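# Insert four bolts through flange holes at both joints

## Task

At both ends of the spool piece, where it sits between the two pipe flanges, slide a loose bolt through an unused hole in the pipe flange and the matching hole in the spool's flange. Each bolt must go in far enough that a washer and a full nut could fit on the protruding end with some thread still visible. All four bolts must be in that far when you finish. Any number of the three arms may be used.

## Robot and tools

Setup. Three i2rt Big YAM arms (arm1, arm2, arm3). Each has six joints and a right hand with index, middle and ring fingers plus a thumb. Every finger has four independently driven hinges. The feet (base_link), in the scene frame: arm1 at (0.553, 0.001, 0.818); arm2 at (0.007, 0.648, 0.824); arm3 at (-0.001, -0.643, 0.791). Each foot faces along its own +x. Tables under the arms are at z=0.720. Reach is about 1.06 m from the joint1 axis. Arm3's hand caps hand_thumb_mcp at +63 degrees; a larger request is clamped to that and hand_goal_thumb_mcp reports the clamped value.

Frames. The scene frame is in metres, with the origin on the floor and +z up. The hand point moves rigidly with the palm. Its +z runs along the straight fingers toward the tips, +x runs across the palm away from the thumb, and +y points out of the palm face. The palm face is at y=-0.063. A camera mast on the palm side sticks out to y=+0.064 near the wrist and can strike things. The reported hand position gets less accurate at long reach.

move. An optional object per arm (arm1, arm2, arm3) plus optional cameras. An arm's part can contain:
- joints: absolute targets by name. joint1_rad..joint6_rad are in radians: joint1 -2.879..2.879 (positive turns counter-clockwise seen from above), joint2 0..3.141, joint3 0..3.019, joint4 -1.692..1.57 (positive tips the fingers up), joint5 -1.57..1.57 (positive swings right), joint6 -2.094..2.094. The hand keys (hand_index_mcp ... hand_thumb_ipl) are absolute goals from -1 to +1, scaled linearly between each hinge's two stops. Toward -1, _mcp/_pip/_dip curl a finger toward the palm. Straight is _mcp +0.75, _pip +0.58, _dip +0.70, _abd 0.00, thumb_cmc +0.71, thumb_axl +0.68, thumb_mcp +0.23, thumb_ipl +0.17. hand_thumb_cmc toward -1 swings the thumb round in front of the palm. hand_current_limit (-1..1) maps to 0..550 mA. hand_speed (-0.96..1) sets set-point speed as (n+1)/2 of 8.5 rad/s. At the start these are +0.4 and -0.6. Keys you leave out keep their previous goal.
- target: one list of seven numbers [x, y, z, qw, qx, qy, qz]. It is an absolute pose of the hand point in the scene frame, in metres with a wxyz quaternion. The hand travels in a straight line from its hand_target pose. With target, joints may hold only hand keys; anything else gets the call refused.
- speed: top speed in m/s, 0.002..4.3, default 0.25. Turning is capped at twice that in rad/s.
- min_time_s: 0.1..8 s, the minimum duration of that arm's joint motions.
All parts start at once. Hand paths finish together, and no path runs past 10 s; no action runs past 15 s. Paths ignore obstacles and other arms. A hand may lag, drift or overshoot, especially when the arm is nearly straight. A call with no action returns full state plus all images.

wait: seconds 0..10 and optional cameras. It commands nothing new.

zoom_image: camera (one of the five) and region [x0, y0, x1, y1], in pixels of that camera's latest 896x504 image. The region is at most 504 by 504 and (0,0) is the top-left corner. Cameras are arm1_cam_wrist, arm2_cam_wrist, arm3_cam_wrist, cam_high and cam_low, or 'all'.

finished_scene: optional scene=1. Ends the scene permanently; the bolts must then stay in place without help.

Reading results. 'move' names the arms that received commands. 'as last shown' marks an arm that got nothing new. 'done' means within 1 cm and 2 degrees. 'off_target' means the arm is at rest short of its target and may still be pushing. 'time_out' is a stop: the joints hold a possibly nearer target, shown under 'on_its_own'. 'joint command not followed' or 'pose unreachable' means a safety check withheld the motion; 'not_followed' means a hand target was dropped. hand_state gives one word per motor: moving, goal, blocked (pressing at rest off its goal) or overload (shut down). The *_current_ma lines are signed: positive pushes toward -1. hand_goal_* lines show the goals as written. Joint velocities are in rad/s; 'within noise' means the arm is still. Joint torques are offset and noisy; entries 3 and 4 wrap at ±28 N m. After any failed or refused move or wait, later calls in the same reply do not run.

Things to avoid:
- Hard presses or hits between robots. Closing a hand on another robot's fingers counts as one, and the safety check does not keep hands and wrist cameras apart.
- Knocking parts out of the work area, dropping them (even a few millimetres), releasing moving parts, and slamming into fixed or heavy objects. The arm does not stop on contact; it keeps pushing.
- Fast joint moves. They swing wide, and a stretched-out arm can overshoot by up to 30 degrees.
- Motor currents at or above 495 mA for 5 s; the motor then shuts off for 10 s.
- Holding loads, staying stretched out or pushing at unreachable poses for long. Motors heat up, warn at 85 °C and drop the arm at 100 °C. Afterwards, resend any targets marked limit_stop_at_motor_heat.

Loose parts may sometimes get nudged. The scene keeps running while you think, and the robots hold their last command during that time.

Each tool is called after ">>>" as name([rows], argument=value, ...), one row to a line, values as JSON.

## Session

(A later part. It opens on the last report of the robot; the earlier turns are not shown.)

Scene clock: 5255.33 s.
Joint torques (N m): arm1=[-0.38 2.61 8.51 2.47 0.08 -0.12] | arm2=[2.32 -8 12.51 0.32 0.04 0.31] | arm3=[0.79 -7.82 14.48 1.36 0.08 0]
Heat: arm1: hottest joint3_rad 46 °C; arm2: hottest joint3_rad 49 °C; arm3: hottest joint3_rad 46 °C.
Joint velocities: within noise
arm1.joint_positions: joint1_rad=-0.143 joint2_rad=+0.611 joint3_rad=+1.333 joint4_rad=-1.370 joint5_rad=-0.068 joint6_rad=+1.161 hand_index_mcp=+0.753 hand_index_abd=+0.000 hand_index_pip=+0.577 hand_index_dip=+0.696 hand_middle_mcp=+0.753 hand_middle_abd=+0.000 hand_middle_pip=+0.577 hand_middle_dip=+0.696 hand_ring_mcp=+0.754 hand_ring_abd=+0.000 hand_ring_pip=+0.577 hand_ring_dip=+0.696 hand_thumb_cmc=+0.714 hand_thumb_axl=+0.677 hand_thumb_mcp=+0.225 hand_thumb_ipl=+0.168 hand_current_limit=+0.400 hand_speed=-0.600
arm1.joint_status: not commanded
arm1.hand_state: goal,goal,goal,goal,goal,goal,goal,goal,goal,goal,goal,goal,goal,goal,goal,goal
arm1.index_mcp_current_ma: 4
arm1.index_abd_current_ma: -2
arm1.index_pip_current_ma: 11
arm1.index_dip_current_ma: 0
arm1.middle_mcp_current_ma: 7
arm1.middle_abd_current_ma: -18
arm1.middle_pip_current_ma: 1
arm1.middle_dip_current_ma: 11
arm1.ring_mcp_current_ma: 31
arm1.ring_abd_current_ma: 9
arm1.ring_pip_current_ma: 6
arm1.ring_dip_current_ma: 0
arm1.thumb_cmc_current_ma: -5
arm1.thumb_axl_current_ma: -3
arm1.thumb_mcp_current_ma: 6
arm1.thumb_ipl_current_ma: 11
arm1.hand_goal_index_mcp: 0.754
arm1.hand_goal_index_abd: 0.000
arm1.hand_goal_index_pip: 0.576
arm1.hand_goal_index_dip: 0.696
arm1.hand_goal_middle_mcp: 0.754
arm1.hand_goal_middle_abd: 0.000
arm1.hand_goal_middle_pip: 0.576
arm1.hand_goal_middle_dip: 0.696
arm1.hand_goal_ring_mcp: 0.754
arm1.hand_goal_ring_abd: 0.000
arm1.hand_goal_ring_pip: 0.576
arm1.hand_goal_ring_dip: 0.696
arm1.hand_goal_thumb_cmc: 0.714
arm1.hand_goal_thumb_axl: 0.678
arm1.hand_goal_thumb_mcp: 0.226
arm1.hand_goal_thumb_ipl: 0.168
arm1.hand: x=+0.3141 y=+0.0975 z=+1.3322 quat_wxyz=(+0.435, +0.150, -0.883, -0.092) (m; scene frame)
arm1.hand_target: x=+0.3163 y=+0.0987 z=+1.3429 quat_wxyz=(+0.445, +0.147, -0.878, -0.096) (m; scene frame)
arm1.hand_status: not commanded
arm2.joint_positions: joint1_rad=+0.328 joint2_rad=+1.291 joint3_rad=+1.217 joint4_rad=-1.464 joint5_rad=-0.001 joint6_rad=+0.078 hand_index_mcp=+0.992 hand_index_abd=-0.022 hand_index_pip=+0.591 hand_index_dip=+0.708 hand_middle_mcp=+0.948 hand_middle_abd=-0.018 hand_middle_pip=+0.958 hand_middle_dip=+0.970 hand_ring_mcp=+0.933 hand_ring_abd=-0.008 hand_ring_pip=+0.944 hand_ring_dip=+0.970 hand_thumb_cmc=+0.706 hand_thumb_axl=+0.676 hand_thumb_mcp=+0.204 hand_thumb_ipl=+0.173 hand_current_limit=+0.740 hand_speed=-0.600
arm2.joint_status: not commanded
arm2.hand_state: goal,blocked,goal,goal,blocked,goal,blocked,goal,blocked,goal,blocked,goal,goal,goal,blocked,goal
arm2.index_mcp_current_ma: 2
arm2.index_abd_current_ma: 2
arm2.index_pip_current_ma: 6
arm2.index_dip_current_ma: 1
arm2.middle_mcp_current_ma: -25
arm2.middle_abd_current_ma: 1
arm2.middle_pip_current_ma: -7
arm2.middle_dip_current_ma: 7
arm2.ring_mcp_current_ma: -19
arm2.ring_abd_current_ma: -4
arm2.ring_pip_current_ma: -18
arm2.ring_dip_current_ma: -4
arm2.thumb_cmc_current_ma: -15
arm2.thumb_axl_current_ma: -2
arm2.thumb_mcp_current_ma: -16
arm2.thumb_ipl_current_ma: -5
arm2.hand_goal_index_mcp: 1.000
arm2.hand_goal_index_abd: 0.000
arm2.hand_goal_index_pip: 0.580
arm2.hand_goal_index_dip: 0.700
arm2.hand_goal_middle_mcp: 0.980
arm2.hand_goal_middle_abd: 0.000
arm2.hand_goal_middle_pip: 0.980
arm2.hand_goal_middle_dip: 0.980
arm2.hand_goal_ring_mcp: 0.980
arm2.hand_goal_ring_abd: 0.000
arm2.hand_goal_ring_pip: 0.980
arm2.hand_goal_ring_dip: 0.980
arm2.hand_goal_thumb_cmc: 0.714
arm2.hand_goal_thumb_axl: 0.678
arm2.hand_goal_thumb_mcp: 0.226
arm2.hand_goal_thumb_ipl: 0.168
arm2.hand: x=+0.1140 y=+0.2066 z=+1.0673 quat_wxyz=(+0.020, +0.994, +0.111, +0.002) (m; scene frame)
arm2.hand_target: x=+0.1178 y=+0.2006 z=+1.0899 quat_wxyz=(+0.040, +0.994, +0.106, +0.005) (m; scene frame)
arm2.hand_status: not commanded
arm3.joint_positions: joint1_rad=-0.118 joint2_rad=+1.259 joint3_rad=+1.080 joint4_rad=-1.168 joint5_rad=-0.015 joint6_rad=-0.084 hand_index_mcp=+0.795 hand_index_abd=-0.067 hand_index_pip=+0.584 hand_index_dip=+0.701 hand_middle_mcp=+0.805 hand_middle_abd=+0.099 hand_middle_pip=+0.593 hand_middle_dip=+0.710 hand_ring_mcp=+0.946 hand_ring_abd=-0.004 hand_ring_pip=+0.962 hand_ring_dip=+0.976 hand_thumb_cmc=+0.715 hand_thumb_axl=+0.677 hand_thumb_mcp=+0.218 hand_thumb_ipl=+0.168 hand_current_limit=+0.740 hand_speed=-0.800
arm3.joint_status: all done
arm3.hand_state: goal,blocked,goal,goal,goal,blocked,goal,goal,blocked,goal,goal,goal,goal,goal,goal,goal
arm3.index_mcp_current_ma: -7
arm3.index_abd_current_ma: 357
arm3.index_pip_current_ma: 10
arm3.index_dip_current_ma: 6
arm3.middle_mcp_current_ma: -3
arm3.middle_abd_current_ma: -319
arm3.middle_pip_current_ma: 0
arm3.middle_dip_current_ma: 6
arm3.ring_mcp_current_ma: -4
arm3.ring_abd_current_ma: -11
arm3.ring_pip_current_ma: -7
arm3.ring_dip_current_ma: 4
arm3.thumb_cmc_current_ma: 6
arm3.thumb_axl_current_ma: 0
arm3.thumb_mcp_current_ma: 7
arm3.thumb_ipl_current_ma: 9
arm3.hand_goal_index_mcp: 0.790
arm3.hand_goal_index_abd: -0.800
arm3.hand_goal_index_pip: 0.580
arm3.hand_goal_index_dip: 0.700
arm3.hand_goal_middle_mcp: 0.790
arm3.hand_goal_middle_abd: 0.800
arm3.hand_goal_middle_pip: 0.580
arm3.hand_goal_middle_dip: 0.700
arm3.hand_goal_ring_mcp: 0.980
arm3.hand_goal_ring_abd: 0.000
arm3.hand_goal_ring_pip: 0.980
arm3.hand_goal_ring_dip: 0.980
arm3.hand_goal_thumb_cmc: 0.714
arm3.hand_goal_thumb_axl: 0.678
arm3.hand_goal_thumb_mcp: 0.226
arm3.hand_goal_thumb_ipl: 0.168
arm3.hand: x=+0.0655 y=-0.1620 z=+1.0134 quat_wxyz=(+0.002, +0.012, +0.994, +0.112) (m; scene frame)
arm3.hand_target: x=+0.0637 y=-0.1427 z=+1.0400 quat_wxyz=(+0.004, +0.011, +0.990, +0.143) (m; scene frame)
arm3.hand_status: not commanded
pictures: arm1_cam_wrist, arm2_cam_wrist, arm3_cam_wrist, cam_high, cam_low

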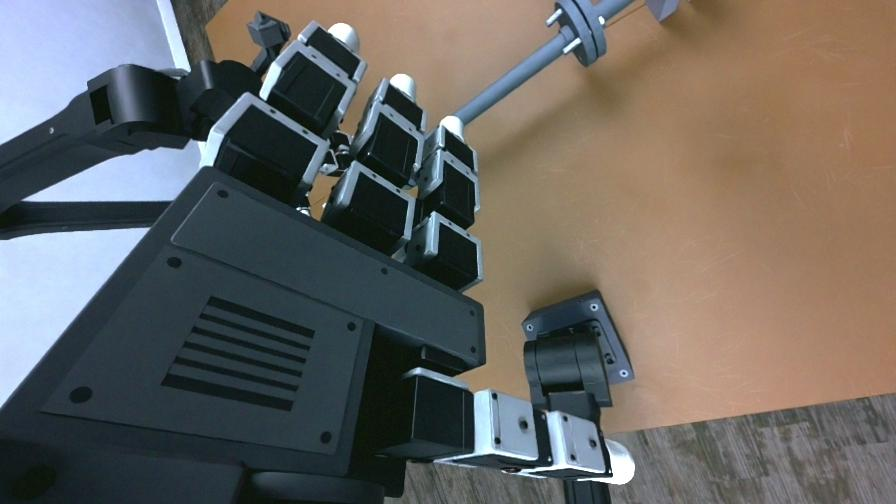

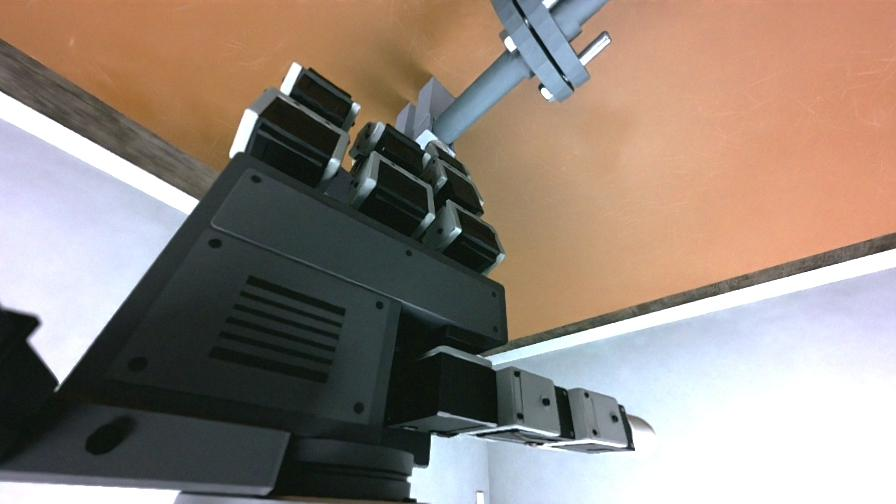

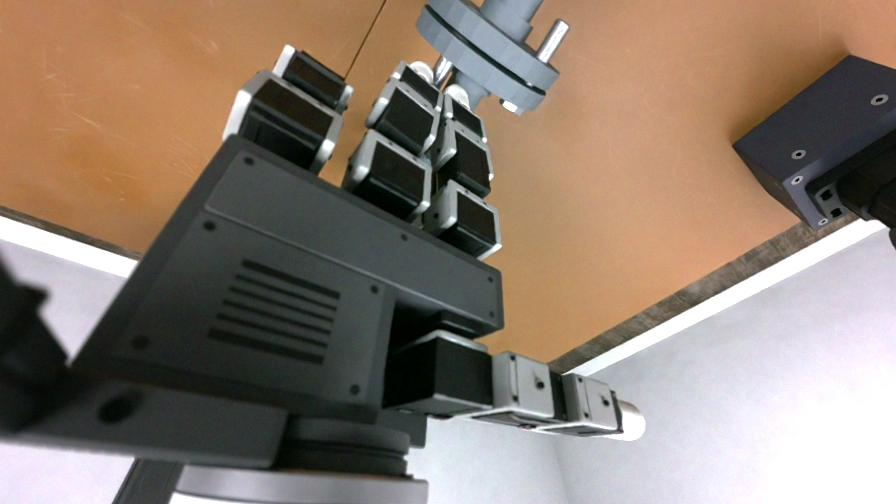

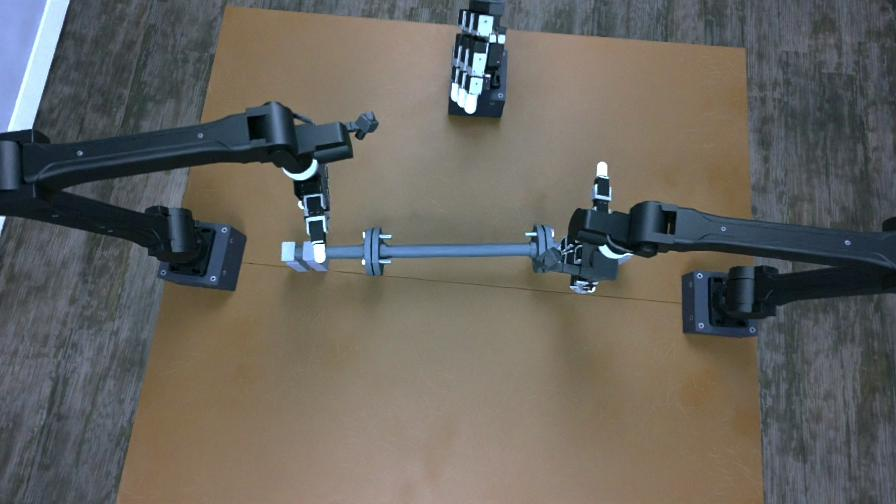

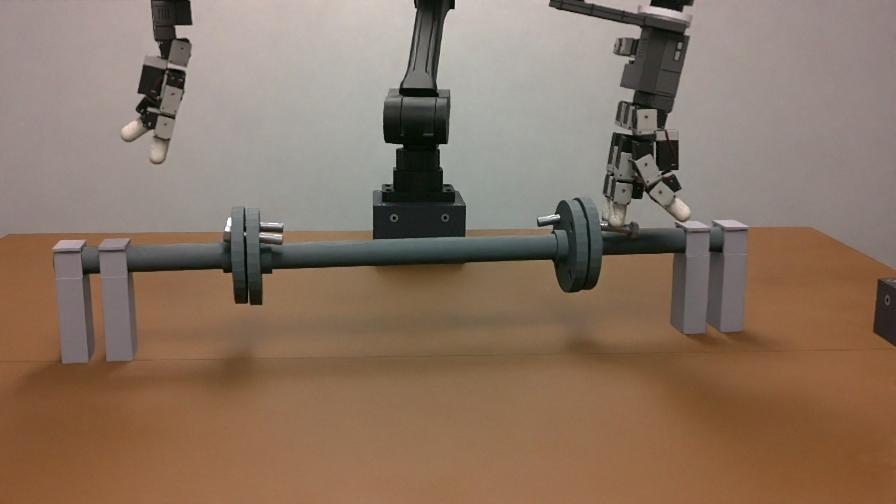

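>>> zoom_image(camera="arm3_cam_wrist", region=[415, 0, 495, 80])

>>> zoom_image(camera="cam_low", region=[565, 190, 625, 240])

Scaled by 6.300.

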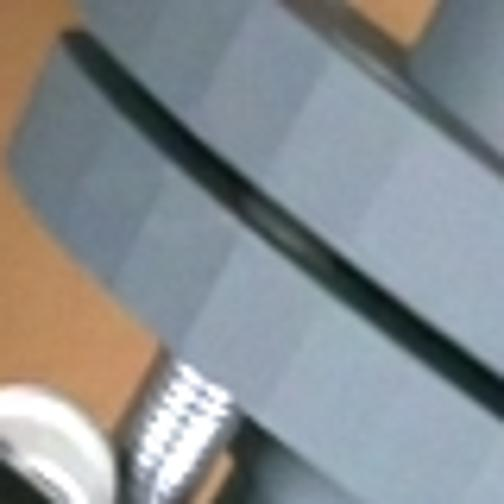

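Scaled by 8.400.

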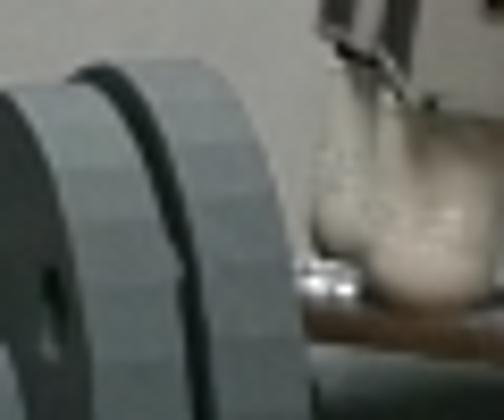

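>>> zoom_image(camera="cam_high", region=[515, 215, 575, 285])

>>> zoom_image(camera="cam_high", region=[345, 215, 405, 285])

>>> zoom_image(camera="arm3_cam_wrist", region=[490, 10, 580, 120])

Scaled by 7.200.

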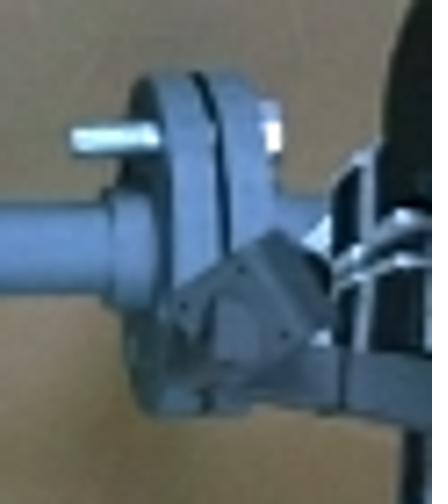

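Scaled by 7.200.

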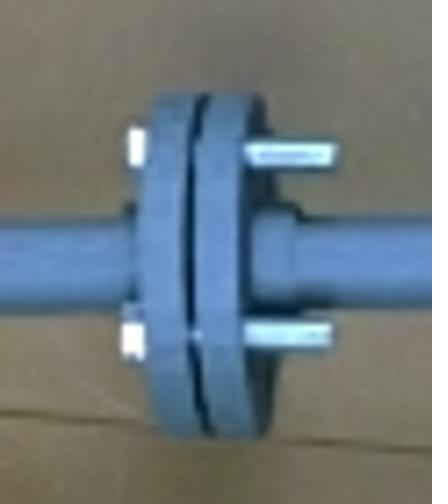

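Scaled by 4.582.

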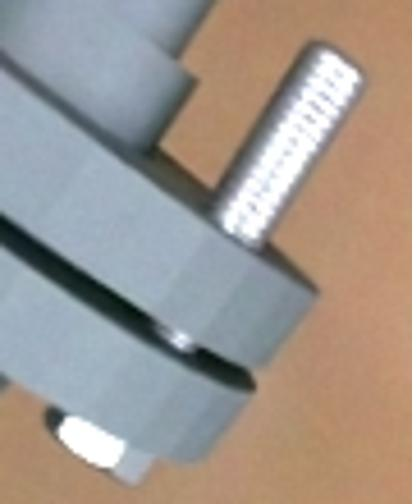

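>>> move(arm3={"joints": {"hand_index_abd": 0.04, "hand_middle_abd": -0.04}}, cameras=["cam_low", "arm3_cam_wrist"])

>>> zoom_image(camera="cam_low", region=[575, 190, 655, 250])

>>> zoom_image(camera="arm3_cam_wrist", region=[400, 0, 500, 120])

Scene clock: 5368.03 s.
Joint torques (N m): arm1=[-0.32 2.61 8.51 2.45 0.08 -0.12] | arm2=[2.26 -8 12.51 0.31 0.04 0.31] | arm3=[0.73 -7.77 14.48 1.36 0.08 0.01]
Heat: arm1: hottest joint3_rad 46 °C; arm2: hottest joint3_rad 49 °C; arm3: hottest joint3_rad 46 °C.
move: arm3 done
Joint velocities: within noise
arm1, arm2: as last shown
arm1.index_mcp_current_ma: -7
arm1.index_abd_current_ma: -8
arm1.index_pip_current_ma: 5
arm1.index_dip_current_ma: -2
arm1.middle_mcp_current_ma: 1
arm1.middle_abd_current_ma: -1
arm1.middle_pip_current_ma: -2
arm1.middle_dip_current_ma: -2
arm1.ring_mcp_current_ma: 12
arm1.ring_abd_current_ma: 18
arm1.ring_pip_current_ma: -6
arm1.ring_dip_current_ma: -8
arm1.thumb_cmc_current_ma: 13
arm1.thumb_axl_current_ma: -2
arm1.thumb_mcp_current_ma: 17
arm1.thumb_ipl_current_ma: -1
arm2.index_abd_current_ma: -2
arm2.index_pip_current_ma: 7
arm2.index_dip_current_ma: -2
arm2.middle_mcp_current_ma: -20
arm2.middle_abd_current_ma: 4
arm2.middle_pip_current_ma: -6
arm2.middle_dip_current_ma: -3
arm2.ring_mcp_current_ma: -24
arm2.ring_abd_current_ma: -5
arm2.ring_pip_current_ma: -21
arm2.ring_dip_current_ma: -9
arm2.thumb_cmc_current_ma: -12
arm2.thumb_axl_current_ma: -10
arm2.thumb_mcp_current_ma: -20
arm2.thumb_ipl_current_ma: -3
arm3.joint_positions: joint1_rad=-0.118 joint2_rad=+1.259 joint3_rad=+1.080 joint4_rad=-1.168 joint5_rad=-0.015 joint6_rad=-0.084 hand_index_mcp=+0.795 hand_index_abd=+0.027 hand_index_pip=+0.584 hand_index_dip=+0.701 hand_middle_mcp=+0.801 hand_middle_abd=-0.030 hand_middle_pip=+0.591 hand_middle_dip=+0.710 hand_ring_mcp=+0.946 hand_ring_abd=-0.004 hand_ring_pip=+0.962 hand_ring_dip=+0.976 hand_thumb_cmc=+0.715 hand_thumb_axl=+0.677 hand_thumb_mcp=+0.218 hand_thumb_ipl=+0.168 hand_current_limit=+0.740 hand_speed=-0.800
arm3.joint_status: all done
arm3.hand_state: goal,goal,goal,goal,goal,goal,goal,goal,blocked,goal,goal,goal,goal,goal,goal,goal
arm3.index_mcp_current_ma: -1
arm3.index_abd_current_ma: 5
arm3.index_pip_current_ma: 7
arm3.index_dip_current_ma: 8
arm3.middle_mcp_current_ma: -14
arm3.middle_abd_current_ma: 3
arm3.middle_pip_current_ma: 8
arm3.middle_dip_current_ma: 4
arm3.ring_mcp_current_ma: -8
arm3.ring_abd_current_ma: -2
arm3.ring_pip_current_ma: -12
arm3.ring_dip_current_ma: -1
arm3.thumb_cmc_current_ma: 6
arm3.thumb_axl_current_ma: -8
arm3.thumb_mcp_current_ma: 6
arm3.thumb_ipl_current_ma: 9
arm3.hand_goal_index_mcp: 0.790
arm3.hand_goal_index_abd: 0.040
arm3.hand_goal_index_pip: 0.580
arm3.hand_goal_index_dip: 0.700
arm3.hand_goal_middle_mcp: 0.790
arm3.hand_goal_middle_abd: -0.040
arm3.hand_goal_middle_pip: 0.580
arm3.hand_goal_middle_dip: 0.700
arm3.hand_goal_ring_mcp: 0.980
arm3.hand_goal_ring_abd: 0.000
arm3.hand_goal_ring_pip: 0.980
arm3.hand_goal_ring_dip: 0.980
arm3.hand_goal_thumb_cmc: 0.714
arm3.hand_goal_thumb_axl: 0.678
arm3.hand_goal_thumb_mcp: 0.226
arm3.hand_goal_thumb_ipl: 0.168
arm3.hand: x=+0.0655 y=-0.1620 z=+1.0134 quat_wxyz=(+0.002, +0.012, +0.994, +0.112)
arm3.hand_target: x=+0.0637 y=-0.1427 z=+1.0400 quat_wxyz=(+0.004, +0.011, +0.990, +0.143)
arm3.hand_status: not commanded
pictures: arm3_cam_wrist, cam_low

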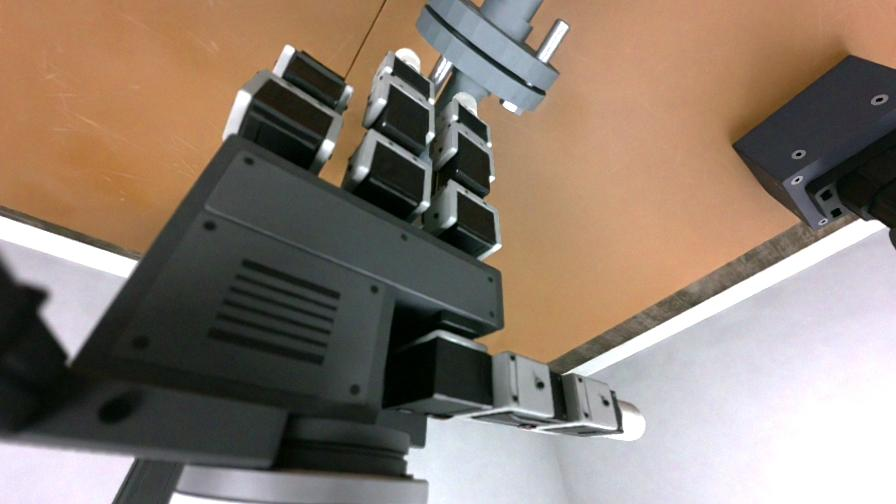

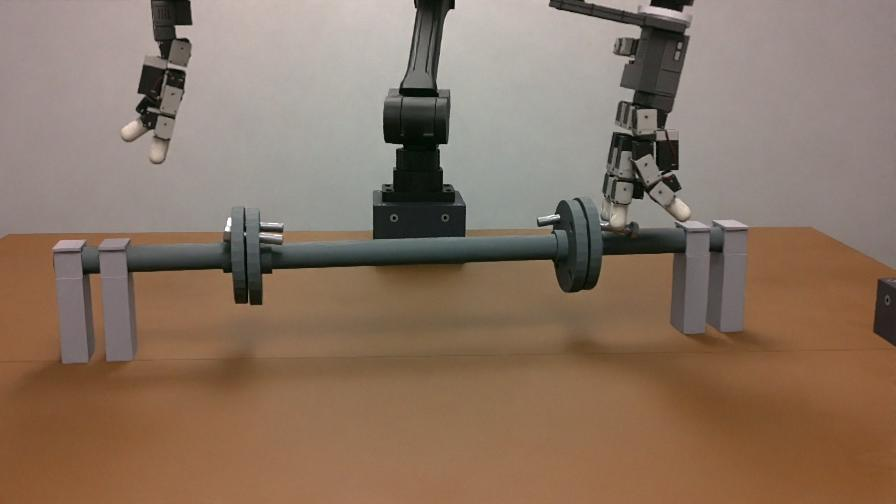

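Scaled by 6.300.

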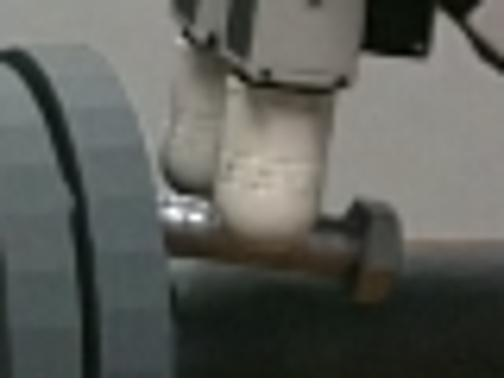

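Scaled by 4.200.

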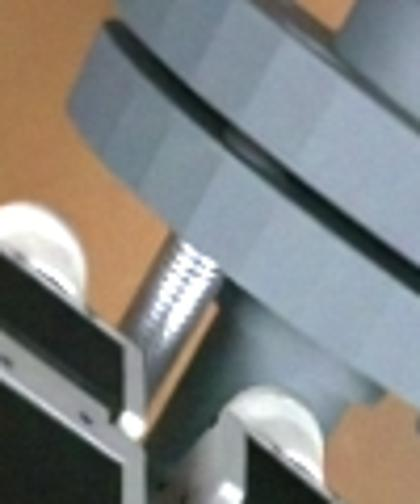

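>>> move(arm3={"joints": {"hand_index_abd": 0.07, "hand_middle_abd": -0.07, "joint2_rad": 1.242, "joint3_rad": 1.088, "joint4_rad": -1.139}, "min_time_s": 1.5}, cameras=["cam_low", "arm3_cam_wrist"])

>>> zoom_image(camera="cam_low", region=[575, 190, 655, 250])

>>> zoom_image(camera="arm3_cam_wrist", region=[400, 0, 500, 120])

Scene clock: 5400.67 s.
Joint torques (N m): arm1=[-0.38 2.61 8.51 2.47 0.08 -0.12] | arm2=[2.26 -8 12.51 0.32 0.04 0.31] | arm3=[0.73 -9.82 10.55 1.4 0.08 0]
Heat: arm1: hottest joint3_rad 46 °C; arm2: hottest joint3_rad 49 °C; arm3: hottest joint3_rad 45 °C.
move: arm3 done
Joint velocities: within noise
arm1, arm2: as last shown
arm1.index_mcp_current_ma: -6
arm1.index_pip_current_ma: 9
arm1.index_dip_current_ma: -17
arm1.middle_mcp_current_ma: -6
arm1.middle_abd_current_ma: 4
arm1.middle_pip_current_ma: -13
arm1.middle_dip_current_ma: -18
arm1.ring_mcp_current_ma: 3
arm1.ring_abd_current_ma: 2
arm1.ring_pip_current_ma: 11
arm1.ring_dip_current_ma: -1
arm1.thumb_cmc_current_ma: 3
arm1.thumb_axl_current_ma: 0
arm1.thumb_mcp_current_ma: -7
arm1.thumb_ipl_current_ma: 17
arm2.index_mcp_current_ma: 5
arm2.index_abd_current_ma: 3
arm2.index_dip_current_ma: -3
arm2.middle_mcp_current_ma: -28
arm2.middle_abd_current_ma: -6
arm2.middle_pip_current_ma: -9
arm2.middle_dip_current_ma: 7
arm2.ring_mcp_current_ma: -21
arm2.ring_abd_current_ma: -7
arm2.ring_pip_current_ma: -22
arm2.ring_dip_current_ma: -4
arm2.thumb_cmc_current_ma: -11
arm2.thumb_axl_current_ma: -7
arm2.thumb_mcp_current_ma: -19
arm2.thumb_ipl_current_ma: -12
arm3.joint_positions: joint1_rad=-0.118 joint2_rad=+1.259 joint3_rad=+1.080 joint4_rad=-1.156 joint5_rad=-0.015 joint6_rad=-0.084 hand_index_mcp=+0.795 hand_index_abd=+0.051 hand_index_pip=+0.584 hand_index_dip=+0.701 hand_middle_mcp=+0.801 hand_middle_abd=-0.054 hand_middle_pip=+0.591 hand_middle_dip=+0.710 hand_ring_mcp=+0.946 hand_ring_abd=-0.004 hand_ring_pip=+0.962 hand_ring_dip=+0.976 hand_thumb_cmc=+0.715 hand_thumb_axl=+0.677 hand_thumb_mcp=+0.218 hand_thumb_ipl=+0.168 hand_current_limit=+0.740 hand_speed=-0.800
arm3.joint_status: all done
arm3.hand_state: goal,goal,goal,goal,goal,goal,goal,goal,blocked,goal,goal,goal,goal,goal,goal,goal
arm3.index_mcp_current_ma: -1
arm3.index_abd_current_ma: 5
arm3.index_pip_current_ma: 7
arm3.index_dip_current_ma: 4
arm3.middle_mcp_current_ma: -7
arm3.middle_abd_current_ma: 7
arm3.middle_pip_current_ma: 3
arm3.middle_dip_current_ma: 8
arm3.ring_mcp_current_ma: -7
arm3.ring_abd_current_ma: -7
arm3.ring_pip_current_ma: -8
arm3.ring_dip_current_ma: 1
arm3.thumb_cmc_current_ma: 5
arm3.thumb_axl_current_ma: -4
arm3.thumb_mcp_current_ma: 3
arm3.thumb_ipl_current_ma: 7
arm3.hand_goal_index_mcp: 0.790
arm3.hand_goal_index_abd: 0.070
arm3.hand_goal_index_pip: 0.580
arm3.hand_goal_index_dip: 0.700
arm3.hand_goal_middle_mcp: 0.790
arm3.hand_goal_middle_abd: -0.070
arm3.hand_goal_middle_pip: 0.580
arm3.hand_goal_middle_dip: 0.700
arm3.hand_goal_ring_mcp: 0.980
arm3.hand_goal_ring_abd: 0.000
arm3.hand_goal_ring_pip: 0.980
arm3.hand_goal_ring_dip: 0.980
arm3.hand_goal_thumb_cmc: 0.714
arm3.hand_goal_thumb_axl: 0.678
arm3.hand_goal_thumb_mcp: 0.226
arm3.hand_goal_thumb_ipl: 0.168
arm3.hand: x=+0.0658 y=-0.1592 z=+1.0152 quat_wxyz=(+0.003, +0.012, +0.993, +0.119)
arm3.hand_target: x=+0.0625 y=-0.1547 z=+1.0301 quat_wxyz=(+0.004, +0.011, +0.990, +0.140)
arm3.hand_status: not commanded
pictures: arm3_cam_wrist, cam_low

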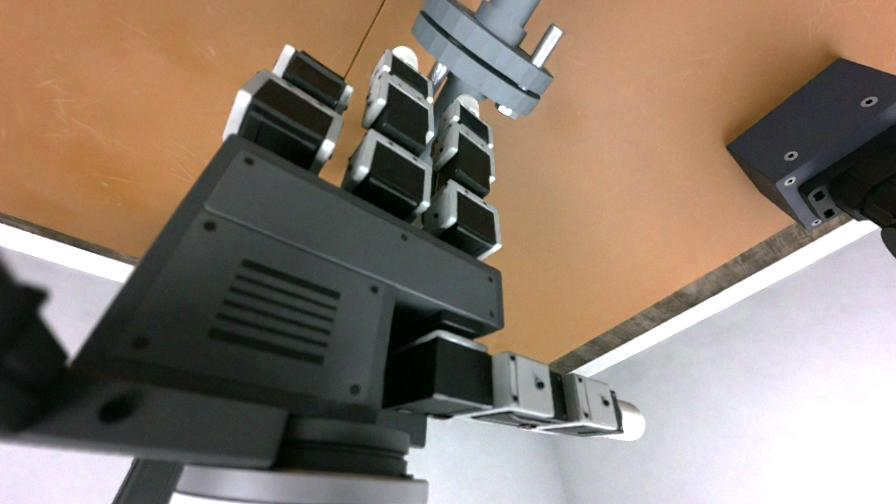

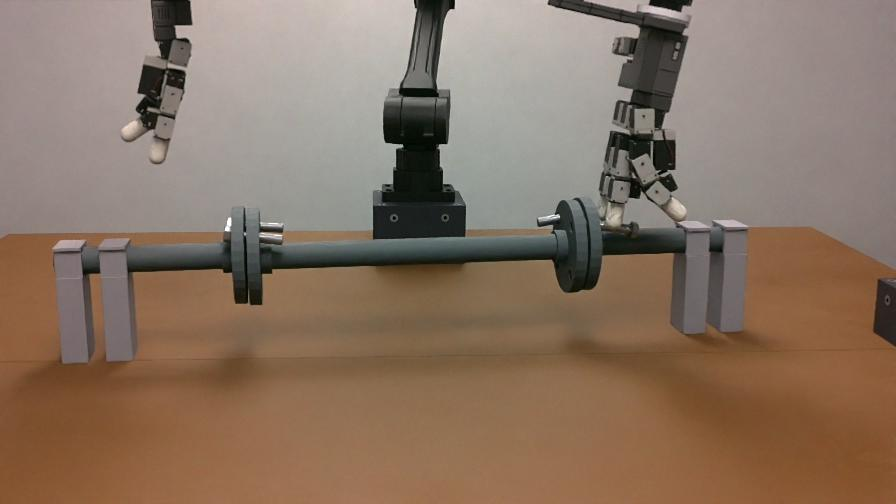

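Scaled by 6.300.

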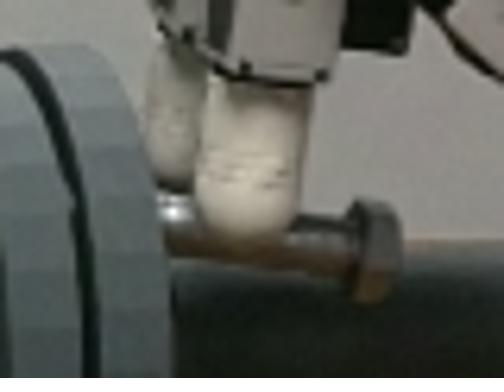

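Scaled by 4.200.

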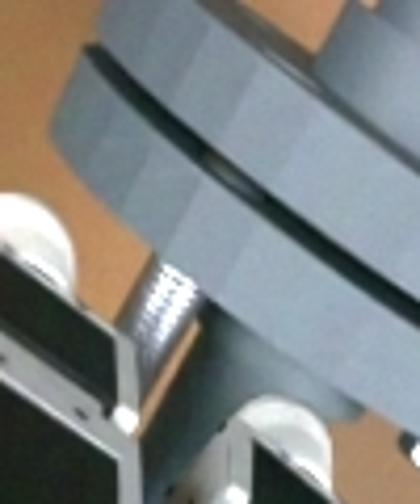

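>>> move(arm3={"joints": {"joint2_rad": 1.234, "joint3_rad": 1.068, "joint4_rad": -1.139}, "min_time_s": 1.0})

Scene clock: 5407.47 s.
Joint torques (N m): arm1=[-0.38 2.55 8.53 2.45 0.08 -0.12] | arm2=[2.26 -8 12.52 0.31 0.04 0.31] | arm3=[0.73 -9.7 9.5 1.36 0.08 0.01]
Heat: arm1: hottest joint3_rad 46 °C; arm2: hottest joint3_rad 49 °C; arm3: hottest joint3_rad 45 °C.
move: arm3 done
Joint velocities: within noise
arm1, arm2: as last shown
arm1.index_mcp_current_ma: 16
arm1.index_abd_current_ma: -3
arm1.index_pip_current_ma: 3
arm1.index_dip_current_ma: -5
arm1.middle_mcp_current_ma: 19
arm1.middle_abd_current_ma: -29
arm1.middle_pip_current_ma: 16
arm1.middle_dip_current_ma: 12
arm1.ring_mcp_current_ma: -6
arm1.ring_abd_current_ma: -4
arm1.ring_pip_current_ma: 17
arm1.ring_dip_current_ma: 8
arm1.thumb_cmc_current_ma: 8
arm1.thumb_axl_current_ma: 9
arm1.thumb_mcp_current_ma: 4
arm1.thumb_ipl_current_ma: -8
arm2.index_mcp_current_ma: 4
arm2.index_abd_current_ma: 6
arm2.index_pip_current_ma: 2
arm2.index_dip_current_ma: -6
arm2.middle_mcp_current_ma: -24
arm2.middle_abd_current_ma: -1
arm2.middle_pip_current_ma: -7
arm2.middle_dip_current_ma: -3
arm2.ring_mcp_current_ma: -22
arm2.ring_abd_current_ma: -10
arm2.ring_pip_current_ma: -26
arm2.ring_dip_current_ma: -2
arm2.thumb_axl_current_ma: -2
arm2.thumb_mcp_current_ma: -21
arm2.thumb_ipl_current_ma: -4
arm3.joint_positions: joint1_rad=-0.118 joint2_rad=+1.251 joint3_rad=+1.072 joint4_rad=-1.155 joint5_rad=-0.015 joint6_rad=-0.084 hand_index_mcp=+0.795 hand_index_abd=+0.051 hand_index_pip=+0.584 hand_index_dip=+0.701 hand_middle_mcp=+0.801 hand_middle_abd=-0.054 hand_middle_pip=+0.591 hand_middle_dip=+0.710 hand_ring_mcp=+0.946 hand_ring_abd=-0.004 hand_ring_pip=+0.962 hand_ring_dip=+0.976 hand_thumb_cmc=+0.715 hand_thumb_axl=+0.677 hand_thumb_mcp=+0.218 hand_thumb_ipl=+0.168 hand_current_limit=+0.740 hand_speed=-0.800
arm3.joint_status: all done
arm3.hand_state: goal,goal,goal,goal,goal,goal,goal,goal,blocked,goal,goal,goal,goal,goal,goal,goal
arm3.index_mcp_current_ma: 1
arm3.index_abd_current_ma: 3
arm3.index_pip_current_ma: 8
arm3.index_dip_current_ma: 4
arm3.middle_mcp_current_ma: -10
arm3.middle_abd_current_ma: 2
arm3.middle_pip_current_ma: 6
arm3.middle_dip_current_ma: 1
arm3.ring_mcp_current_ma: -7
arm3.ring_abd_current_ma: -7
arm3.ring_pip_current_ma: -9
arm3.ring_dip_current_ma: 0
arm3.thumb_cmc_current_ma: 6
arm3.thumb_axl_current_ma: -9
arm3.thumb_mcp_current_ma: 4
arm3.thumb_ipl_current_ma: 6
arm3.hand_goal_index_mcp: 0.790
arm3.hand_goal_index_abd: 0.070
arm3.hand_goal_index_pip: 0.580
arm3.hand_goal_index_dip: 0.700
arm3.hand_goal_middle_mcp: 0.790
arm3.hand_goal_middle_abd: -0.070
arm3.hand_goal_middle_pip: 0.580
arm3.hand_goal_middle_dip: 0.700
arm3.hand_goal_ring_mcp: 0.980
arm3.hand_goal_ring_abd: 0.000
arm3.hand_goal_ring_pip: 0.980
arm3.hand_goal_ring_dip: 0.980
arm3.hand_goal_thumb_cmc: 0.714
arm3.hand_goal_thumb_axl: 0.678
arm3.hand_goal_thumb_mcp: 0.226
arm3.hand_goal_thumb_ipl: 0.168
arm3.hand: x=+0.0655 y=-0.1620 z=+1.0149 quat_wxyz=(+0.003, +0.012, +0.993, +0.119)
arm3.hand_target: x=+0.0619 y=-0.1610 z=+1.0233 quat_wxyz=(+0.004, +0.011, +0.991, +0.134)
arm3.hand_status: not commanded
pictures: none

>>> move(arm3={"joints": {"joint2_rad": 1.229, "joint3_rad": 1.051, "joint4_rad": -1.139}, "min_time_s": 1.0}, cameras=["cam_low"])

>>> zoom_image(camera="cam_low", region=[575, 190, 655, 250])

Scene clock: 5414.27 s.
Joint torques (N m): arm1=[-0.38 2.61 8.53 2.47 0.08 -0.12] | arm2=[2.32 -8 12.51 0.31 0.04 0.31] | arm3=[0.73 -9.64 9.4 1.35 0.08 0]
Heat: arm1: hottest joint3_rad 46 °C; arm2: hottest joint3_rad 49 °C; arm3: hottest joint3_rad 44 °C.
move: arm3 done
Joint velocities: within noise
arm1, arm2: as last shown
arm1.index_mcp_current_ma: -3
arm1.index_abd_current_ma: -1
arm1.index_pip_current_ma: 2
arm1.middle_mcp_current_ma: -9
arm1.middle_abd_current_ma: -1
arm1.middle_pip_current_ma: -5
arm1.middle_dip_current_ma: 4
arm1.ring_mcp_current_ma: 18
arm1.ring_abd_current_ma: 2
arm1.ring_pip_current_ma: 9
arm1.ring_dip_current_ma: -8
arm1.thumb_cmc_current_ma: 15
arm1.thumb_axl_current_ma: 6
arm1.thumb_mcp_current_ma: 11
arm1.thumb_ipl_current_ma: -5
arm2.index_abd_current_ma: 2
arm2.index_pip_current_ma: 7
arm2.middle_mcp_current_ma: -20
arm2.middle_pip_current_ma: -6
arm2.middle_dip_current_ma: 1
arm2.ring_mcp_current_ma: -21
arm2.ring_abd_current_ma: -9
arm2.ring_pip_current_ma: -27
arm2.ring_dip_current_ma: -8
arm2.thumb_cmc_current_ma: -13
arm2.thumb_axl_current_ma: 0
arm2.thumb_mcp_current_ma: -19
arm2.thumb_ipl_current_ma: -1
arm3.joint_positions: joint1_rad=-0.118 joint2_rad=+1.247 joint3_rad=+1.055 joint4_rad=-1.154 joint5_rad=-0.015 joint6_rad=-0.084 hand_index_mcp=+0.795 hand_index_abd=+0.051 hand_index_pip=+0.584 hand_index_dip=+0.701 hand_middle_mcp=+0.800 hand_middle_abd=-0.054 hand_middle_pip=+0.591 hand_middle_dip=+0.710 hand_ring_mcp=+0.946 hand_ring_abd=-0.004 hand_ring_pip=+0.962 hand_ring_dip=+0.976 hand_thumb_cmc=+0.715 hand_thumb_axl=+0.677 hand_thumb_mcp=+0.218 hand_thumb_ipl=+0.168 hand_current_limit=+0.740 hand_speed=-0.800
arm3.joint_status: all done
arm3.hand_state: goal,goal,goal,goal,goal,goal,goal,goal,blocked,goal,goal,goal,goal,goal,goal,goal
arm3.index_mcp_current_ma: -1
arm3.index_abd_current_ma: 6
arm3.index_pip_current_ma: 10
arm3.index_dip_current_ma: 2
arm3.middle_mcp_current_ma: -8
arm3.middle_abd_current_ma: -1
arm3.middle_pip_current_ma: 6
arm3.middle_dip_current_ma: 0
arm3.ring_mcp_current_ma: -8
arm3.ring_abd_current_ma: -6
arm3.ring_pip_current_ma: -11
arm3.ring_dip_current_ma: 0
arm3.thumb_cmc_current_ma: 2
arm3.thumb_axl_current_ma: -7
arm3.thumb_mcp_current_ma: 1
arm3.thumb_ipl_current_ma: 7
arm3.hand_goal_index_mcp: 0.790
arm3.hand_goal_index_abd: 0.070
arm3.hand_goal_index_pip: 0.580
arm3.hand_goal_index_dip: 0.700
arm3.hand_goal_middle_mcp: 0.790
arm3.hand_goal_middle_abd: -0.070
arm3.hand_goal_middle_pip: 0.580
arm3.hand_goal_middle_dip: 0.700
arm3.hand_goal_ring_mcp: 0.980
arm3.hand_goal_ring_abd: 0.000
arm3.hand_goal_ring_pip: 0.980
arm3.hand_goal_ring_dip: 0.980
arm3.hand_goal_thumb_cmc: 0.714
arm3.hand_goal_thumb_axl: 0.678
arm3.hand_goal_thumb_mcp: 0.226
arm3.hand_goal_thumb_ipl: 0.168
arm3.hand: x=+0.0649 y=-0.1671 z=+1.0086 quat_wxyz=(+0.002, +0.012, +0.993, +0.114)
arm3.hand_target: x=+0.0613 y=-0.1662 z=+1.0167 quat_wxyz=(+0.003, +0.011, +0.992, +0.128)
arm3.hand_status: not commanded

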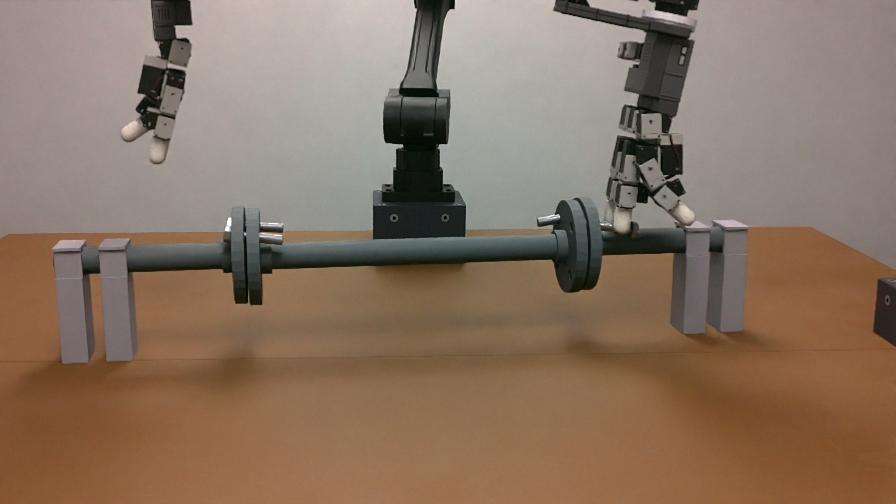

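Scaled by 6.300.

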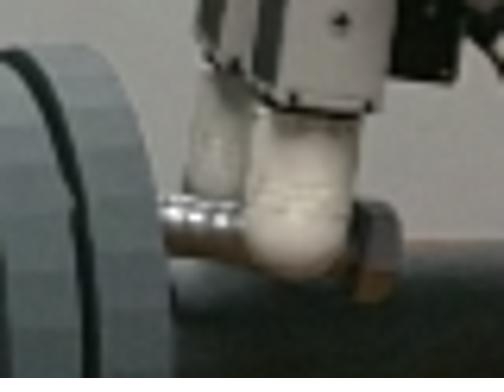

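>>> move(arm3={"joints": {"hand_index_abd": -0.8, "hand_middle_abd": 0.8}}, cameras=["cam_low", "arm3_cam_wrist"])

>>> zoom_image(camera="cam_low", region=[575, 190, 655, 250])

>>> zoom_image(camera="arm3_cam_wrist", region=[400, 0, 500, 120])

Scene clock: 5424.67 s.
Joint torques (N m): arm1=[-0.32 2.55 8.53 2.45 0.08 -0.11] | arm2=[2.26 -7.94 12.52 0.32 0.04 0.32] | arm3=[0.73 -9.64 9.4 1.35 0.09 0]
Heat: arm1: hottest joint3_rad 46 °C; arm2: hottest joint3_rad 49 °C; arm3: hottest joint3_rad 43 °C.
move: arm3 off_target
Joint velocities: within noise
arm1, arm2: as last shown
arm1.index_mcp_current_ma: 1
arm1.index_abd_current_ma: 13
arm1.index_pip_current_ma: -4
arm1.index_dip_current_ma: 8
arm1.middle_mcp_current_ma: -8
arm1.middle_abd_current_ma: 0
arm1.middle_pip_current_ma: -6
arm1.ring_mcp_current_ma: 1
arm1.ring_abd_current_ma: 16
arm1.ring_pip_current_ma: -12
arm1.ring_dip_current_ma: -3
arm1.thumb_cmc_current_ma: -1
arm1.thumb_axl_current_ma: 12
arm1.thumb_mcp_current_ma: 8
arm2.index_mcp_current_ma: 0
arm2.index_abd_current_ma: 9
arm2.index_pip_current_ma: 4
arm2.index_dip_current_ma: -7
arm2.middle_mcp_current_ma: -23
arm2.middle_abd_current_ma: 3
arm2.middle_pip_current_ma: -12
arm2.middle_dip_current_ma: 4
arm2.ring_mcp_current_ma: -16
arm2.ring_abd_current_ma: -8
arm2.ring_pip_current_ma: -19
arm2.ring_dip_current_ma: -1
arm2.thumb_cmc_current_ma: -11
arm2.thumb_axl_current_ma: 3
arm2.thumb_ipl_current_ma: -4
arm3.joint_positions: joint1_rad=-0.118 joint2_rad=+1.247 joint3_rad=+1.055 joint4_rad=-1.154 joint5_rad=-0.015 joint6_rad=-0.084 hand_index_mcp=+0.795 hand_index_abd=-0.068 hand_index_pip=+0.584 hand_index_dip=+0.701 hand_middle_mcp=+0.800 hand_middle_abd=+0.097 hand_middle_pip=+0.591 hand_middle_dip=+0.710 hand_ring_mcp=+0.946 hand_ring_abd=-0.004 hand_ring_pip=+0.962 hand_ring_dip=+0.976 hand_thumb_cmc=+0.715 hand_thumb_axl=+0.677 hand_thumb_mcp=+0.218 hand_thumb_ipl=+0.168 hand_current_limit=+0.740 hand_speed=-0.800
arm3.joint_status: hand_index_abd off_target (ended at -0.068, target -0.800); hand_middle_abd off_target (ended at +0.097, target +0.800)
arm3.hand_state: goal,blocked,goal,goal,goal,blocked,goal,goal,blocked,goal,goal,goal,goal,goal,goal,goal
arm3.index_mcp_current_ma: 2
arm3.index_abd_current_ma: 360
arm3.index_pip_current_ma: 11
arm3.index_dip_current_ma: 5
arm3.middle_mcp_current_ma: -10
arm3.middle_abd_current_ma: -319
arm3.middle_pip_current_ma: 8
arm3.middle_dip_current_ma: 2
arm3.ring_mcp_current_ma: -4
arm3.ring_abd_current_ma: -8
arm3.ring_pip_current_ma: -5
arm3.ring_dip_current_ma: -1
arm3.thumb_cmc_current_ma: 1
arm3.thumb_axl_current_ma: -2
arm3.thumb_mcp_current_ma: 2
arm3.thumb_ipl_current_ma: 7
arm3.hand_goal_index_mcp: 0.790
arm3.hand_goal_index_abd: -0.800
arm3.hand_goal_index_pip: 0.580
arm3.hand_goal_index_dip: 0.700
arm3.hand_goal_middle_mcp: 0.790
arm3.hand_goal_middle_abd: 0.800
arm3.hand_goal_middle_pip: 0.580
arm3.hand_goal_middle_dip: 0.700
arm3.hand_goal_ring_mcp: 0.980
arm3.hand_goal_ring_abd: 0.000
arm3.hand_goal_ring_pip: 0.980
arm3.hand_goal_ring_dip: 0.980
arm3.hand_goal_thumb_cmc: 0.714
arm3.hand_goal_thumb_axl: 0.678
arm3.hand_goal_thumb_mcp: 0.226
arm3.hand_goal_thumb_ipl: 0.168
arm3.hand: x=+0.0649 y=-0.1671 z=+1.0086 quat_wxyz=(+0.002, +0.012, +0.993, +0.114)
arm3.hand_target: x=+0.0613 y=-0.1662 z=+1.0167 quat_wxyz=(+0.003, +0.011, +0.992, +0.128)
arm3.hand_status: not commanded
pictures: arm3_cam_wrist, cam_low

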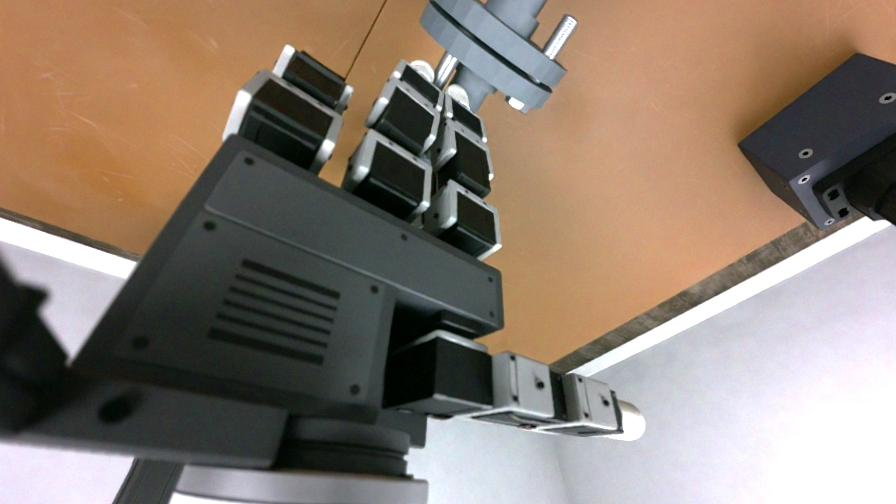

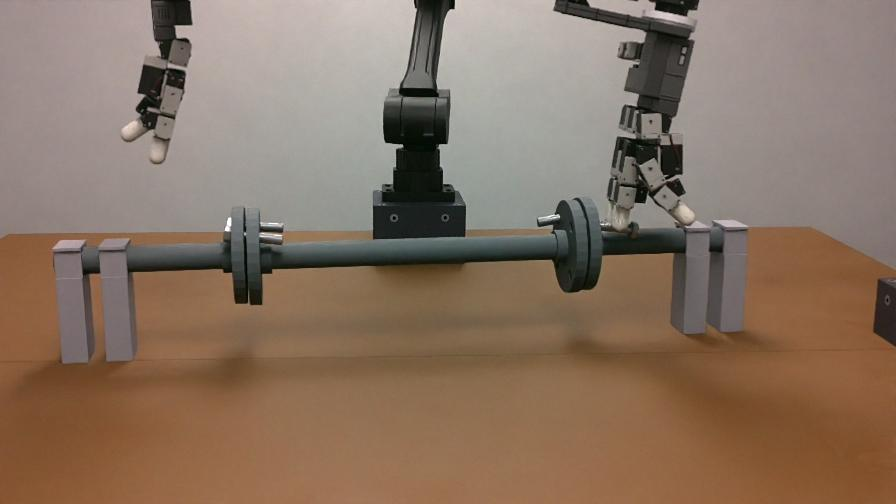

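Scaled by 6.300.

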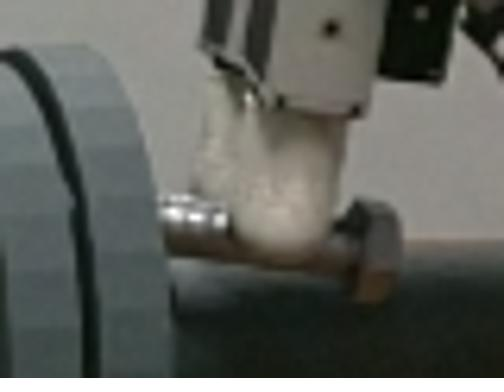

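Scaled by 4.200.

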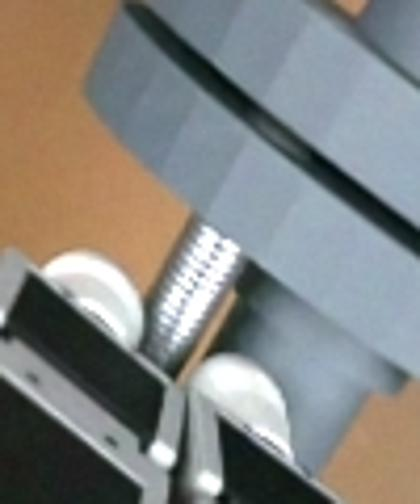

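>>> move(arm3={"joints": {"joint2_rad": 1.227, "joint3_rad": 1.122, "joint4_rad": -1.163}, "min_time_s": 1.5}, cameras=["cam_low", "arm3_cam_wrist"])

>>> zoom_image(camera="cam_low", region=[575, 190, 655, 250])

>>> zoom_image(camera="arm3_cam_wrist", region=[400, 0, 500, 120])

Scene clock: 5439.20 s.
Joint torques (N m): arm1=[-0.38 2.67 8.53 2.47 0.08 -0.12] | arm2=[2.26 -8 12.52 0.32 0.04 0.31] | arm3=[0.79 -9.58 14.46 0.42 0.08 0.01]
Heat: arm1: hottest joint3_rad 46 °C; arm2: hottest joint3_rad 49 °C; arm3: hottest joint3_rad 42 °C.
move: arm3 done
Joint velocities: within noise
arm1, arm2: as last shown
arm1.index_mcp_current_ma: 8
arm1.index_abd_current_ma: -9
arm1.index_pip_current_ma: 11
arm1.index_dip_current_ma: -2
arm1.middle_mcp_current_ma: 8
arm1.middle_abd_current_ma: -1
arm1.middle_pip_current_ma: -3
arm1.middle_dip_current_ma: -3
arm1.ring_mcp_current_ma: 6
arm1.ring_abd_current_ma: 15
arm1.ring_pip_current_ma: 4
arm1.ring_dip_current_ma: -4
arm1.thumb_cmc_current_ma: 0
arm1.thumb_mcp_current_ma: 22
arm1.thumb_ipl_current_ma: -15
arm2.index_abd_current_ma: -1
arm2.index_pip_current_ma: 10
arm2.index_dip_current_ma: -8
arm2.middle_mcp_current_ma: -28
arm2.middle_abd_current_ma: -3
arm2.middle_pip_current_ma: -13
arm2.middle_dip_current_ma: 1
arm2.ring_mcp_current_ma: -24
arm2.ring_abd_current_ma: -3
arm2.ring_dip_current_ma: -3
arm2.thumb_cmc_current_ma: -13
arm2.thumb_axl_current_ma: -3
arm2.thumb_mcp_current_ma: -17
arm2.thumb_ipl_current_ma: -8
arm3.joint_positions: joint1_rad=-0.118 joint2_rad=+1.244 joint3_rad=+1.069 joint4_rad=-1.154 joint5_rad=-0.015 joint6_rad=-0.084 hand_index_mcp=+0.795 hand_index_abd=-0.068 hand_index_pip=+0.584 hand_index_dip=+0.701 hand_middle_mcp=+0.800 hand_middle_abd=+0.097 hand_middle_pip=+0.591 hand_middle_dip=+0.710 hand_ring_mcp=+0.946 hand_ring_abd=-0.004 hand_ring_pip=+0.962 hand_ring_dip=+0.976 hand_thumb_cmc=+0.715 hand_thumb_axl=+0.677 hand_thumb_mcp=+0.218 hand_thumb_ipl=+0.168 hand_current_limit=+0.740 hand_speed=-0.800
arm3.joint_status: all done
arm3.hand_state: goal,blocked,goal,goal,goal,blocked,goal,goal,blocked,goal,goal,goal,goal,goal,goal,goal
arm3.index_mcp_current_ma: 2
arm3.index_abd_current_ma: 352
arm3.index_pip_current_ma: 8
arm3.index_dip_current_ma: 11
arm3.middle_mcp_current_ma: -8
arm3.middle_abd_current_ma: -324
arm3.middle_pip_current_ma: 7
arm3.middle_dip_current_ma: 2
arm3.ring_mcp_current_ma: -2
arm3.ring_abd_current_ma: -13
arm3.ring_pip_current_ma: -8
arm3.ring_dip_current_ma: -1
arm3.thumb_cmc_current_ma: -1
arm3.thumb_axl_current_ma: -1
arm3.thumb_mcp_current_ma: 5
arm3.thumb_ipl_current_ma: 0
arm3.hand_goal_index_mcp: 0.790
arm3.hand_goal_index_abd: -0.800
arm3.hand_goal_index_pip: 0.580
arm3.hand_goal_index_dip: 0.700
arm3.hand_goal_middle_mcp: 0.790
arm3.hand_goal_middle_abd: 0.800
arm3.hand_goal_middle_pip: 0.580
arm3.hand_goal_middle_dip: 0.700
arm3.hand_goal_ring_mcp: 0.980
arm3.hand_goal_ring_abd: 0.000
arm3.hand_goal_ring_pip: 0.980
arm3.hand_goal_ring_dip: 0.980
arm3.hand_goal_thumb_cmc: 0.714
arm3.hand_goal_thumb_axl: 0.678
arm3.hand_goal_thumb_mcp: 0.226
arm3.hand_goal_thumb_ipl: 0.168
arm3.hand: x=+0.0653 y=-0.1634 z=+1.0171 quat_wxyz=(+0.003, +0.012, +0.992, +0.122)
arm3.hand_target: x=+0.0628 y=-0.1527 z=+1.0515 quat_wxyz=(+0.005, +0.011, +0.988, +0.152)
arm3.hand_status: not commanded
pictures: arm3_cam_wrist, cam_low

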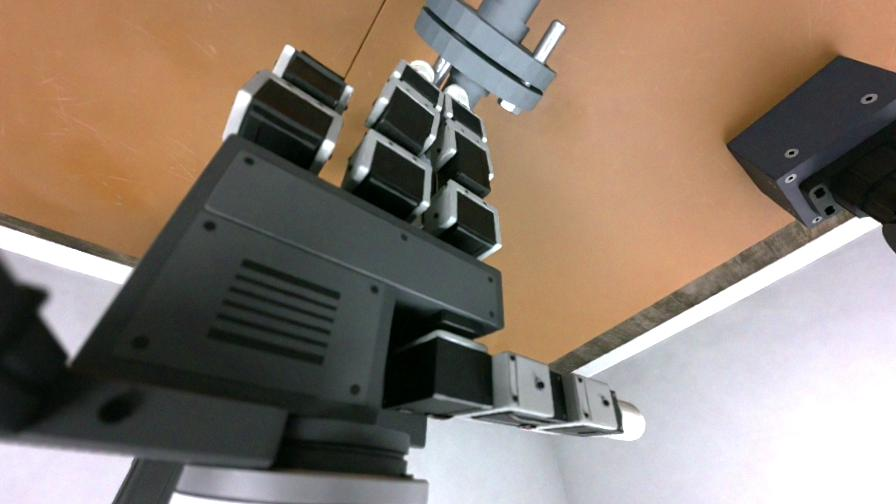

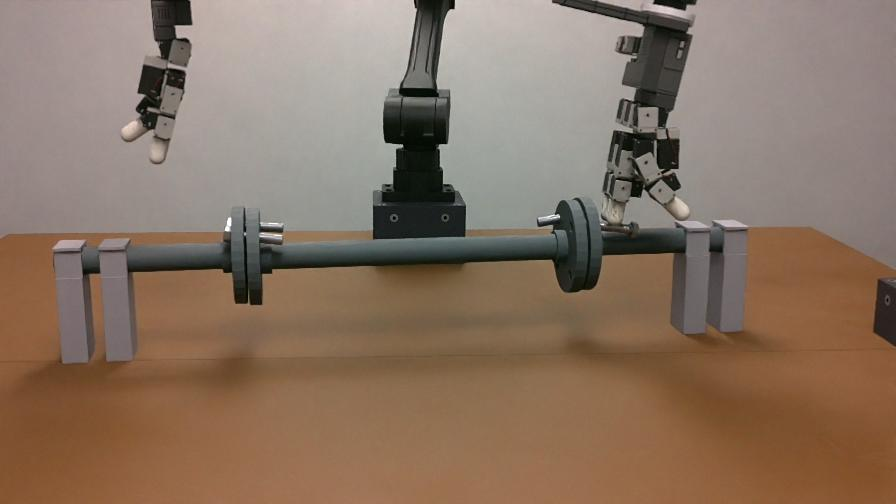

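Scaled by 6.300.

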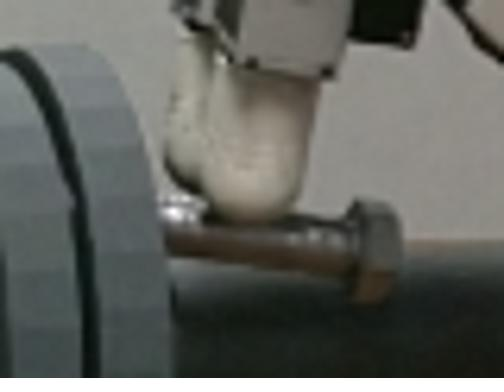

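Scaled by 4.200.

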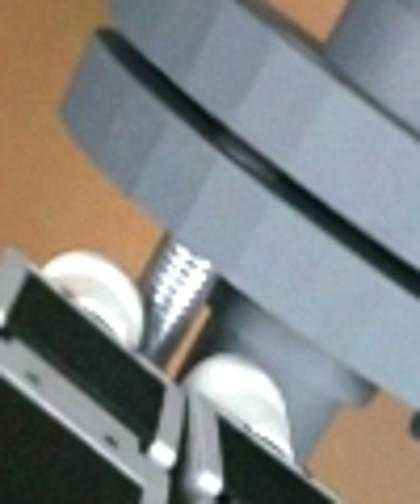

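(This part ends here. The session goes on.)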